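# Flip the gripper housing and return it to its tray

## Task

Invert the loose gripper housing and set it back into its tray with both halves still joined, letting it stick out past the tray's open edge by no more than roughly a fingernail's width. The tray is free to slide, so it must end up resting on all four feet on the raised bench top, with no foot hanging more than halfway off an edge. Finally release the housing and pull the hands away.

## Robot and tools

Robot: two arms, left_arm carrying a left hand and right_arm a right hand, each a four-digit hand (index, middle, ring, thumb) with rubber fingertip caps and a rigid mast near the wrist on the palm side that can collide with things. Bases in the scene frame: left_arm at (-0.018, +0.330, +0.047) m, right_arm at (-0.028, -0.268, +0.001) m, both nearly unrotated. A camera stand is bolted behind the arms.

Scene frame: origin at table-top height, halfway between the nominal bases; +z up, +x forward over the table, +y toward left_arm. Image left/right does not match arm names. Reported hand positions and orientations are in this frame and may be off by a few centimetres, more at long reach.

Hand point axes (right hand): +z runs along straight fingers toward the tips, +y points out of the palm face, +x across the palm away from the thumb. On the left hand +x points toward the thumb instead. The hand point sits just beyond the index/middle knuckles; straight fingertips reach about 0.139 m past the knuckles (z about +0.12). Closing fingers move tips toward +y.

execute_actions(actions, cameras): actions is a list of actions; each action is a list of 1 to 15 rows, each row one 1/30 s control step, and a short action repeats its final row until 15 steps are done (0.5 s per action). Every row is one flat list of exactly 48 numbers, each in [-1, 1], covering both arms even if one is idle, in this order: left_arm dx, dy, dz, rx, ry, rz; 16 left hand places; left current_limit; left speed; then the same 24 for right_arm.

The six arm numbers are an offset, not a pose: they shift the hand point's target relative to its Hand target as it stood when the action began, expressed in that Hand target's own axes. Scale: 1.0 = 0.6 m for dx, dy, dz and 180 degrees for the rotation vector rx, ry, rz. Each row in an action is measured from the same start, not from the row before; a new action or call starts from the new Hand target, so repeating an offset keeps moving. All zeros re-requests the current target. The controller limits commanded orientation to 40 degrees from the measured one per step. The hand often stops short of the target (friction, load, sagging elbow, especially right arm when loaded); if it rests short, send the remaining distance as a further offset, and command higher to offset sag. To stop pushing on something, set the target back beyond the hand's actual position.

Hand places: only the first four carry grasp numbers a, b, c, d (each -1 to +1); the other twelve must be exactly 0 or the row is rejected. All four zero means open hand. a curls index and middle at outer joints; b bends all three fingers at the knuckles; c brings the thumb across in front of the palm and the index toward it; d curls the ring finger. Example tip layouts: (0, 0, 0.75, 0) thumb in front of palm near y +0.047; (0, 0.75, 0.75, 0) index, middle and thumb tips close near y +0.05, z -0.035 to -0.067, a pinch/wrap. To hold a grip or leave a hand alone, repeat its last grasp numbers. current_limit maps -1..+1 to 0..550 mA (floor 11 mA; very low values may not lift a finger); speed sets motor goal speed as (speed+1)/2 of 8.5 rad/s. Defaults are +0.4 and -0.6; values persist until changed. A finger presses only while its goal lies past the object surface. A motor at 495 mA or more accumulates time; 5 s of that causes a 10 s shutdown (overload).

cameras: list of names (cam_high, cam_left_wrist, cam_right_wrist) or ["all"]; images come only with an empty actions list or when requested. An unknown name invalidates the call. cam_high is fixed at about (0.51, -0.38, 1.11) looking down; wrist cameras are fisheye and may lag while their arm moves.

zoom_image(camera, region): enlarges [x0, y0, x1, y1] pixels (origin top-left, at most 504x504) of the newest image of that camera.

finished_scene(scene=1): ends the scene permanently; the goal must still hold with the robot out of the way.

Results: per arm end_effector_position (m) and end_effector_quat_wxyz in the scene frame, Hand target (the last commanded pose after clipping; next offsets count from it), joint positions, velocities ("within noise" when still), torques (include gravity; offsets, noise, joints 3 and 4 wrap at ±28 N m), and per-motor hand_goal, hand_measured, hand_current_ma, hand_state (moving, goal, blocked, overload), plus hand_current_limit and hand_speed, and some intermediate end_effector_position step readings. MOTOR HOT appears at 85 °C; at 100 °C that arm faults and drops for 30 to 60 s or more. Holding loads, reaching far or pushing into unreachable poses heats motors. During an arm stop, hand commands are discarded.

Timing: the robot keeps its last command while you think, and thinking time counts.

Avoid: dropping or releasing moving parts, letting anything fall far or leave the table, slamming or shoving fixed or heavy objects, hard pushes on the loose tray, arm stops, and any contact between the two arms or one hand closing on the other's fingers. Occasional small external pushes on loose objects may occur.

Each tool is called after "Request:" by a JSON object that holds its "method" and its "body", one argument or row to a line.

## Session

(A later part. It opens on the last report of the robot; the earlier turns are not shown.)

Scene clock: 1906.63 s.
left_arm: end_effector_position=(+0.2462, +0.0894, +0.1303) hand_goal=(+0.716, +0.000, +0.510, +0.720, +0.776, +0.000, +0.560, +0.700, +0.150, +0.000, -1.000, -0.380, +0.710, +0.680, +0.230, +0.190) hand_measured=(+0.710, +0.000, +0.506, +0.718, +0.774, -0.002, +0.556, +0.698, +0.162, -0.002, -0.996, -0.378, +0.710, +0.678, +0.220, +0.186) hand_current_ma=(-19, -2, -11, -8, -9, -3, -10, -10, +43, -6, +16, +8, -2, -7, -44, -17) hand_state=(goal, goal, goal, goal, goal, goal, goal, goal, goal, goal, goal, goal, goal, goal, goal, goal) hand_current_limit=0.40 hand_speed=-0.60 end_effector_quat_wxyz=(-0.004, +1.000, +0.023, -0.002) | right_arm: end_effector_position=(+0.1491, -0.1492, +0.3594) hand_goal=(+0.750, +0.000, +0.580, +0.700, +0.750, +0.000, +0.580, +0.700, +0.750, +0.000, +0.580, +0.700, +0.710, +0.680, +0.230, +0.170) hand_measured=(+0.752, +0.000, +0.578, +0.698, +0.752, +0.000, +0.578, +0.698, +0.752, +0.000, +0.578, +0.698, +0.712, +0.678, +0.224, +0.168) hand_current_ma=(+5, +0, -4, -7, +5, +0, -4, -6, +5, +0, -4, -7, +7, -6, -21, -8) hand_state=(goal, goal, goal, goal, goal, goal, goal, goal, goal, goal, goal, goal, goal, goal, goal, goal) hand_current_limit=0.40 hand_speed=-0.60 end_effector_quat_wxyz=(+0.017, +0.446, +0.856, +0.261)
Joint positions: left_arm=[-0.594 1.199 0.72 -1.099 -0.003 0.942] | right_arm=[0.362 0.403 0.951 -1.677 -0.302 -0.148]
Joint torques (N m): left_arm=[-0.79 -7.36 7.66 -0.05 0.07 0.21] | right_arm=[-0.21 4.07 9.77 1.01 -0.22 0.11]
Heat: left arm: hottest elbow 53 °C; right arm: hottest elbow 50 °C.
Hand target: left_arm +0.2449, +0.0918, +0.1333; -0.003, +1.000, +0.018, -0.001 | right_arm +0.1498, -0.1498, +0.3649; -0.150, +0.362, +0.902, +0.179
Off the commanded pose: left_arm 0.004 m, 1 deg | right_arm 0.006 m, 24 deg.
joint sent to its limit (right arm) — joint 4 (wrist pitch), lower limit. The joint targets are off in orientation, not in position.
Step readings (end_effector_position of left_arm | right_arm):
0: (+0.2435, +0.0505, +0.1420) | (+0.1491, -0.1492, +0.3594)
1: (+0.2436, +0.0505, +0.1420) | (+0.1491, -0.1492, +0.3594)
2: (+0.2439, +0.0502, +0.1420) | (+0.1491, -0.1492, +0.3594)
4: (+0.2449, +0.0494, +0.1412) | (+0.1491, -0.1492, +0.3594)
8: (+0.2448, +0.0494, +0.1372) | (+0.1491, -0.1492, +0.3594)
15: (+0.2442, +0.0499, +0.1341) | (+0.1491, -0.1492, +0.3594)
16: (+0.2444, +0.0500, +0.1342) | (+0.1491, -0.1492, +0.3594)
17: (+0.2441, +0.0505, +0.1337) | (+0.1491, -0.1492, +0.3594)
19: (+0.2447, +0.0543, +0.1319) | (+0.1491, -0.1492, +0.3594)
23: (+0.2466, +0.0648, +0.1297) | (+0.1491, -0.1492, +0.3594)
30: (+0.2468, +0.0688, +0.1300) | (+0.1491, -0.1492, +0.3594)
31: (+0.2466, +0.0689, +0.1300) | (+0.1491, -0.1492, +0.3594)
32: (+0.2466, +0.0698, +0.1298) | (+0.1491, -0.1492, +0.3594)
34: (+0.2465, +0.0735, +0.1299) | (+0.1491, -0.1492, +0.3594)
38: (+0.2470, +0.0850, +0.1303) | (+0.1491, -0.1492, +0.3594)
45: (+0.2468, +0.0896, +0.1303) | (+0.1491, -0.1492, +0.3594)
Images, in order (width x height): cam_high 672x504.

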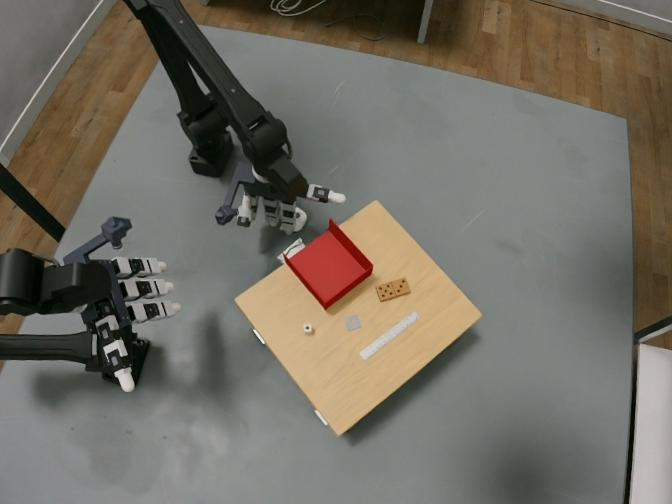

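Request:
{"method": "execute_actions", "body": {
  "actions": [
    [[0,-0.018,0,0,0,0,0,0.1,0,1,0,0,0,0,0,0,0,0,0,0,0,0,0.4,-0.6,0,0,0,0,0,0,0,0,0,0,0,0,0,0,0,0,0,0,0,0,0,0,0.4,-0.6],[0,-0.035,0,0,0,0,0,0.1,0,1,0,0,0,0,0,0,0,0,0,0,0,0,0.4,-0.6,0,0,0,0,0,0,0,0,0,0,0,0,0,0,0,0,0,0,0,0,0,0,0.4,-0.6]],
    [[0,-0.018,0,0,0,0,0,0.1,0,1,0,0,0,0,0,0,0,0,0,0,0,0,0.4,-0.6,0,0,0,0,0,0,0,0,0,0,0,0,0,0,0,0,0,0,0,0,0,0,0.4,-0.6],[0,-0.035,0,0,0,0,0,0.1,0,1,0,0,0,0,0,0,0,0,0,0,0,0,0.4,-0.6,0,0,0,0,0,0,0,0,0,0,0,0,0,0,0,0,0,0,0,0,0,0,0.4,-0.6]],
    [[0,-0.015,0,0,0,0,0,0.1,0,1,0,0,0,0,0,0,0,0,0,0,0,0,0.4,-0.6,0,0,0,0,0,0,0,0,0,0,0,0,0,0,0,0,0,0,0,0,0,0,0.4,-0.6],[0,-0.025,0,0,0,0,0,0.1,0,1,0,0,0,0,0,0,0,0,0,0,0,0,0.4,-0.6,0,0,0,0,0,0,0,0,0,0,0,0,0,0,0,0,0,0,0,0,0,0,0.4,-0.6]]
  ],
  "cameras": ["cam_high", "cam_left_wrist"]
}}

Request:
{"method": "zoom_image", "body": {
  "camera": "cam_high",
  "region": [230, 160, 350, 280]
}}

Scene clock: 1917.70 s.
left_arm: end_effector_position=(+0.2446, +0.1467, +0.1308) hand_goal=(+0.716, +0.000, +0.510, +0.720, +0.776, +0.000, +0.560, +0.700, +0.150, +0.000, -1.000, -0.380, +0.710, +0.680, +0.230, +0.190) hand_measured=(+0.712, +0.000, +0.508, +0.718, +0.774, -0.002, +0.556, +0.698, +0.160, -0.002, -0.996, -0.378, +0.710, +0.678, +0.220, +0.186) hand_current_ma=(-11, -1, -9, -9, -8, -3, -10, -10, +43, -6, +16, +8, -3, -7, -44, -17) hand_state=(goal, goal, goal, goal, goal, goal, goal, goal, goal, goal, goal, goal, goal, goal, goal, goal) hand_current_limit=0.40 hand_speed=-0.60 end_effector_quat_wxyz=(-0.004, +1.000, +0.023, -0.002) | right_arm: end_effector_position=(+0.1491, -0.1492, +0.3594) hand_goal=(+0.750, +0.000, +0.580, +0.700, +0.750, +0.000, +0.580, +0.700, +0.750, +0.000, +0.580, +0.700, +0.710, +0.680, +0.230, +0.170) hand_measured=(+0.752, +0.000, +0.578, +0.698, +0.752, +0.000, +0.578, +0.698, +0.752, +0.000, +0.578, +0.698, +0.712, +0.678, +0.224, +0.168) hand_current_ma=(+5, +0, -4, -7, +5, +0, -4, -6, +5, +0, -4, -7, +7, -6, -21, -8) hand_state=(goal, goal, goal, goal, goal, goal, goal, goal, goal, goal, goal, goal, goal, goal, goal, goal) hand_current_limit=0.40 hand_speed=-0.60 end_effector_quat_wxyz=(+0.017, +0.446, +0.856, +0.261)
Joint positions: left_arm=[-0.41 1.112 0.657 -1.124 -0.005 1.126] | right_arm=[0.362 0.403 0.951 -1.677 -0.302 -0.148]
Joint torques (N m): left_arm=[-0.73 -6.18 7.73 -0.01 0.08 0.16] | right_arm=[-0.03 4.07 9.73 1.07 -0.22 0.13]
Heat: left arm: hottest elbow 52 °C; right arm: hottest elbow 50 °C.
Hand target: left_arm +0.2430, +0.1487, +0.1336; -0.003, +1.000, +0.018, -0.001 | right_arm +0.1498, -0.1498, +0.3649; -0.150, +0.362, +0.902, +0.179
Off the commanded pose: left_arm 0.004 m, 1 deg | right_arm 0.006 m, 24 deg.
joint sent to its limit (right arm) — joint 4 (wrist pitch), lower limit. The joint targets are off in orientation, not in position.
Step readings (end_effector_position of left_arm | right_arm):
0: (+0.2462, +0.0894, +0.1303) | (+0.1491, -0.1492, +0.3594)
1: (+0.2463, +0.0895, +0.1303) | (+0.1491, -0.1492, +0.3594)
2: (+0.2465, +0.0903, +0.1301) | (+0.1491, -0.1492, +0.3594)
4: (+0.2463, +0.0940, +0.1299) | (+0.1491, -0.1492, +0.3594)
8: (+0.2466, +0.1059, +0.1303) | (+0.1491, -0.1492, +0.3594)
15: (+0.2462, +0.1106, +0.1305) | (+0.1491, -0.1492, +0.3594)
16: (+0.2462, +0.1106, +0.1307) | (+0.1491, -0.1492, +0.3594)
17: (+0.2462, +0.1114, +0.1305) | (+0.1491, -0.1492, +0.3594)
19: (+0.2460, +0.1151, +0.1303) | (+0.1491, -0.1492, +0.3594)
23: (+0.2464, +0.1271, +0.1306) | (+0.1491, -0.1492, +0.3594)
30: (+0.2459, +0.1315, +0.1311) | (+0.1491, -0.1492, +0.3594)
31: (+0.2458, +0.1316, +0.1311) | (+0.1491, -0.1492, +0.3594)
32: (+0.2459, +0.1322, +0.1310) | (+0.1491, -0.1492, +0.3594)
34: (+0.2459, +0.1352, +0.1309) | (+0.1491, -0.1492, +0.3594)
38: (+0.2463, +0.1434, +0.1315) | (+0.1491, -0.1492, +0.3594)
45: (+0.2451, +0.1468, +0.1308) | (+0.1491, -0.1492, +0.3594)
camera_calibration:
cam_left_wrist: T_world_to_cam=[[-0.780317, 0.622546, 0.0595141, 0.0543745], [0.438707, 0.477087, 0.761527, -0.32902], [0.445692, 0.620342, -0.645394, 0.00696615], [0, 0, 0, 1]] pos_world=[0.183668, 0.118799, 0.251817]
Images, in order (width x height): cam_high 672x504, cam_left_wrist 616x616.

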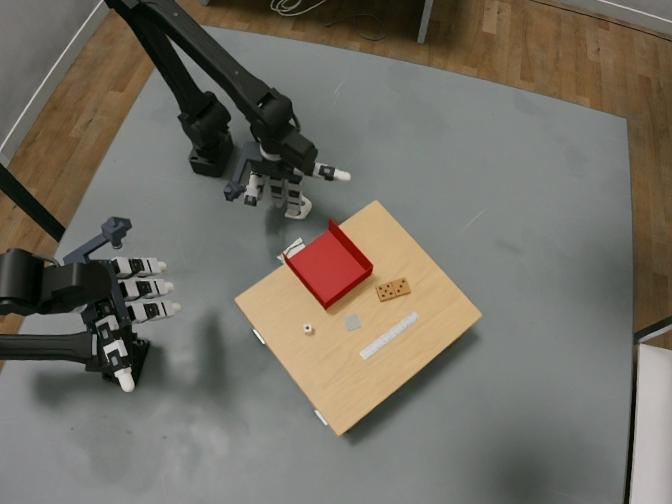

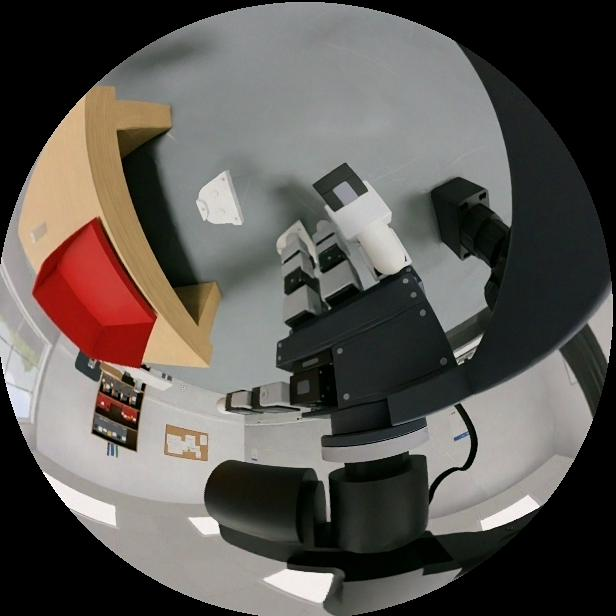

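Scaled by 4.200 from the camera's 672x504 image, which has a finer 960x720 frame.

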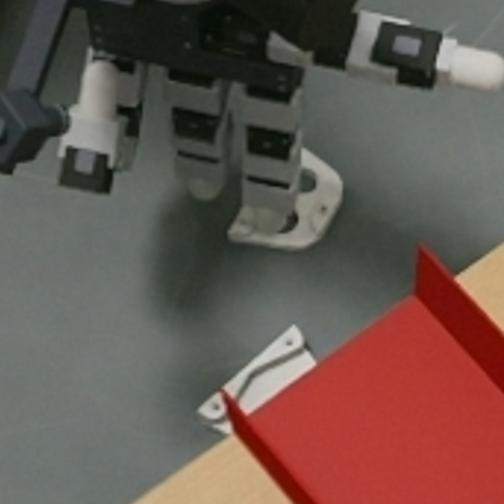

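Request:
{"method": "execute_actions", "body": {
  "actions": [
    [[0,0,-0.06,0,0,0,0,0.1,0,1,0,0,0,0,0,0,0,0,0,0,0,0,0.4,-0.6,0,0,0,0,0,0,0,0,0,0,0,0,0,0,0,0,0,0,0,0,0,0,0.4,-0.6]],
    [[0,0,-0.09,0,0,0,0,0.1,0,1,0,0,0,0,0,0,0,0,0,0,0,0,0.4,-0.6,0,0,0,0,0,0,0,0,0,0,0,0,0,0,0,0,0,0,0,0,0,0,0.4,-0.6]],
    [[0.05,-0.06,-0.09,0,0,-0.05,0,0.1,0,0.5,0,0,0,0,0,0,0,0,0,0,0,0,0.4,-0.6,0,0,0,0,0,0,0,0,0,0,0,0,0,0,0,0,0,0,0,0,0,0,0.4,-0.6]],
    [[0.05,-0.08,-0.06,0,0,-0.05,0,0,0,0,0,0,0,0,0,0,0,0,0,0,0,0,0.4,-0.6,0,0,0,0,0,0,0,0,0,0,0,0,0,0,0,0,0,0,0,0,0,0,0.4,-0.6]],
    [[0.05,-0.08,0,0,0,-0.05,0,0,0,0,0,0,0,0,0,0,0,0,0,0,0,0,0.4,-0.6,0,0,0,0,0,0,0,0,0,0,0,0,0,0,0,0,0,0,0,0,0,0,0.4,-0.6]],
    [[0.05,-0.08,0,0,0,-0.05,0,0,0,0,0,0,0,0,0,0,0,0,0,0,0,0,0.4,-0.6,0,0,0,0,0,0,0,0,0,0,0,0,0,0,0,0,0,0,0,0,0,0,0.4,-0.6]]
  ],
  "cameras": ["cam_high", "cam_right_wrist"]
}}

Request:
{"method": "zoom_image", "body": {
  "camera": "cam_high",
  "region": [230, 160, 350, 280]
}}

Scene clock: 1945.40 s.
left_arm: end_effector_position=(+0.2950, +0.3461, +0.2955) hand_goal=(+0.750, +0.000, +0.580, +0.700, +0.750, +0.000, +0.580, +0.700, +0.750, +0.000, +0.580, +0.700, +0.710, +0.680, +0.230, +0.170) hand_measured=(+0.748, +0.000, +0.578, +0.702, +0.748, -0.002, +0.576, +0.698, +0.748, -0.002, +0.578, +0.698, +0.710, +0.678, +0.220, +0.170) hand_current_ma=(-8, +0, -8, +9, -7, -3, -10, -10, -8, -6, -10, -8, -2, -7, -44, +3) hand_state=(goal, goal, goal, goal, goal, goal, goal, goal, goal, goal, goal, goal, goal, goal, goal, goal) hand_current_limit=0.40 hand_speed=-0.60 end_effector_quat_wxyz=(-0.006, +0.943, +0.332, -0.018) | right_arm: end_effector_position=(+0.1491, -0.1492, +0.3594) hand_goal=(+0.750, +0.000, +0.580, +0.700, +0.750, +0.000, +0.580, +0.700, +0.750, +0.000, +0.580, +0.700, +0.710, +0.680, +0.230, +0.170) hand_measured=(+0.752, +0.000, +0.578, +0.698, +0.752, +0.000, +0.578, +0.698, +0.752, +0.000, +0.578, +0.698, +0.712, +0.678, +0.224, +0.168) hand_current_ma=(+5, +0, -4, -7, +5, +0, -4, -6, +5, +0, -4, -7, +7, -6, -21, -8) hand_state=(goal, goal, goal, goal, goal, goal, goal, goal, goal, goal, goal, goal, goal, goal, goal, goal) hand_current_limit=0.40 hand_speed=-0.60 end_effector_quat_wxyz=(+0.017, +0.446, +0.856, +0.261)
Joint positions: left_arm=[0.259 1.013 1.042 -1.636 -0.009 1.165] | right_arm=[0.362 0.403 0.951 -1.677 -0.302 -0.148]
Joint torques (N m): left_arm=[-1.32 -3.6 12.82 0.06 0.1 0.23] | right_arm=[-0.5 4.01 9.74 1.09 -0.19 0.11]
Heat: left arm: hottest elbow 51 °C; right arm: hottest elbow 50 °C.
Hand target: left_arm +0.3068, +0.3495, +0.3145; -0.003, +0.945, +0.326, +0.000 | right_arm +0.1498, -0.1498, +0.3649; -0.150, +0.362, +0.902, +0.179
Off the commanded pose: left_arm 0.023 m, 2 deg | right_arm 0.006 m, 24 deg.
joint sent to its limit (right arm) — joint 4 (wrist pitch), lower limit. The joint targets are off in orientation, not in position.
Step readings (end_effector_position of left_arm | right_arm):
0: (+0.2446, +0.1467, +0.1308) | (+0.1491, -0.1492, +0.3594)
1: (+0.2441, +0.1468, +0.1308) | (+0.1491, -0.1492, +0.3594)
2: (+0.2420, +0.1477, +0.1308) | (+0.1491, -0.1492, +0.3594)
4: (+0.2353, +0.1506, +0.1322) | (+0.1491, -0.1492, +0.3594)
8: (+0.2261, +0.1544, +0.1390) | (+0.1491, -0.1492, +0.3594)
15: (+0.2292, +0.1532, +0.1489) | (+0.1491, -0.1492, +0.3594)
16: (+0.2291, +0.1532, +0.1496) | (+0.1491, -0.1492, +0.3594)
17: (+0.2276, +0.1538, +0.1512) | (+0.1491, -0.1492, +0.3594)
19: (+0.2247, +0.1550, +0.1596) | (+0.1491, -0.1492, +0.3594)
23: (+0.2300, +0.1528, +0.1878) | (+0.1491, -0.1492, +0.3594)
30: (+0.2338, +0.1512, +0.2062) | (+0.1491, -0.1492, +0.3594)
31: (+0.2330, +0.1519, +0.2062) | (+0.1491, -0.1492, +0.3594)
32: (+0.2328, +0.1546, +0.2078) | (+0.1491, -0.1492, +0.3594)
34: (+0.2346, +0.1628, +0.2160) | (+0.1491, -0.1492, +0.3594)
38: (+0.2532, +0.1797, +0.2423) | (+0.1491, -0.1492, +0.3594)
45: (+0.2609, +0.1851, +0.2584) | (+0.1491, -0.1492, +0.3594)
46: (+0.2605, +0.1860, +0.2584) | (+0.1491, -0.1492, +0.3594)
47: (+0.2605, +0.1886, +0.2596) | (+0.1491, -0.1492, +0.3594)
49: (+0.2627, +0.2007, +0.2651) | (+0.1491, -0.1492, +0.3594)
53: (+0.2771, +0.2294, +0.2827) | (+0.1491, -0.1492, +0.3594)
60: (+0.2827, +0.2373, +0.2944) | (+0.1491, -0.1492, +0.3594)
61: (+0.2826, +0.2379, +0.2943) | (+0.1491, -0.1492, +0.3594)
62: (+0.2833, +0.2408, +0.2944) | (+0.1491, -0.1492, +0.3594)
64: (+0.2866, +0.2536, +0.2946) | (+0.1491, -0.1492, +0.3594)
68: (+0.2924, +0.2856, +0.2941) | (+0.1491, -0.1492, +0.3594)
75: (+0.2927, +0.2921, +0.2942) | (+0.1491, -0.1492, +0.3594)
76: (+0.2927, +0.2925, +0.2942) | (+0.1491, -0.1492, +0.3594)
77: (+0.2930, +0.2955, +0.2943) | (+0.1491, -0.1492, +0.3594)
79: (+0.2941, +0.3079, +0.2946) | (+0.1491, -0.1492, +0.3594)
83: (+0.2942, +0.3399, +0.2941) | (+0.1491, -0.1492, +0.3594)
90: (+0.2949, +0.3465, +0.2956) | (+0.1491, -0.1492, +0.3594)
camera_calibration:
cam_right_wrist: T_world_to_cam=[[0.926867, -0.330225, 0.178517, -0.227029], [-0.374304, -0.849128, 0.372663, -0.268244], [0.0285208, -0.412229, -0.910634, 0.383304], [0, 0, 0, 1]] pos_world=[0.0990884, -0.144736, 0.489543]
Images, in order (width x height): cam_high 672x504, cam_right_wrist 616x616.

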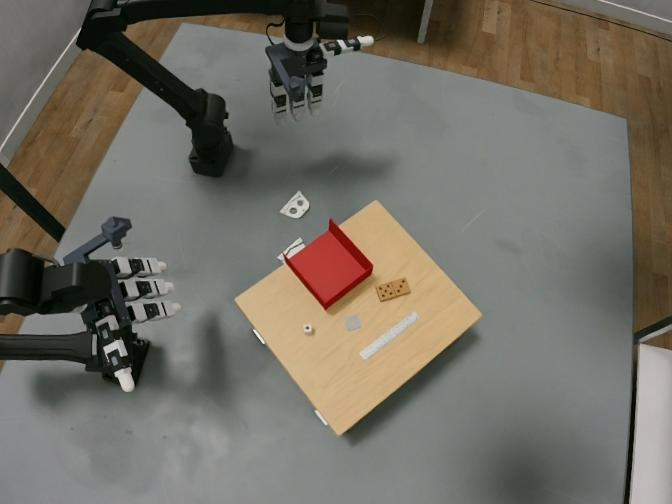

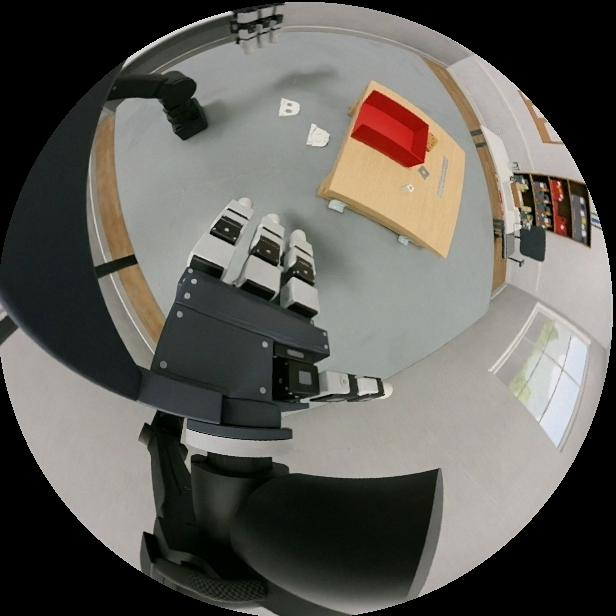

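Scaled by 4.200 from the camera's 672x504 image, which has a finer 960x720 frame.

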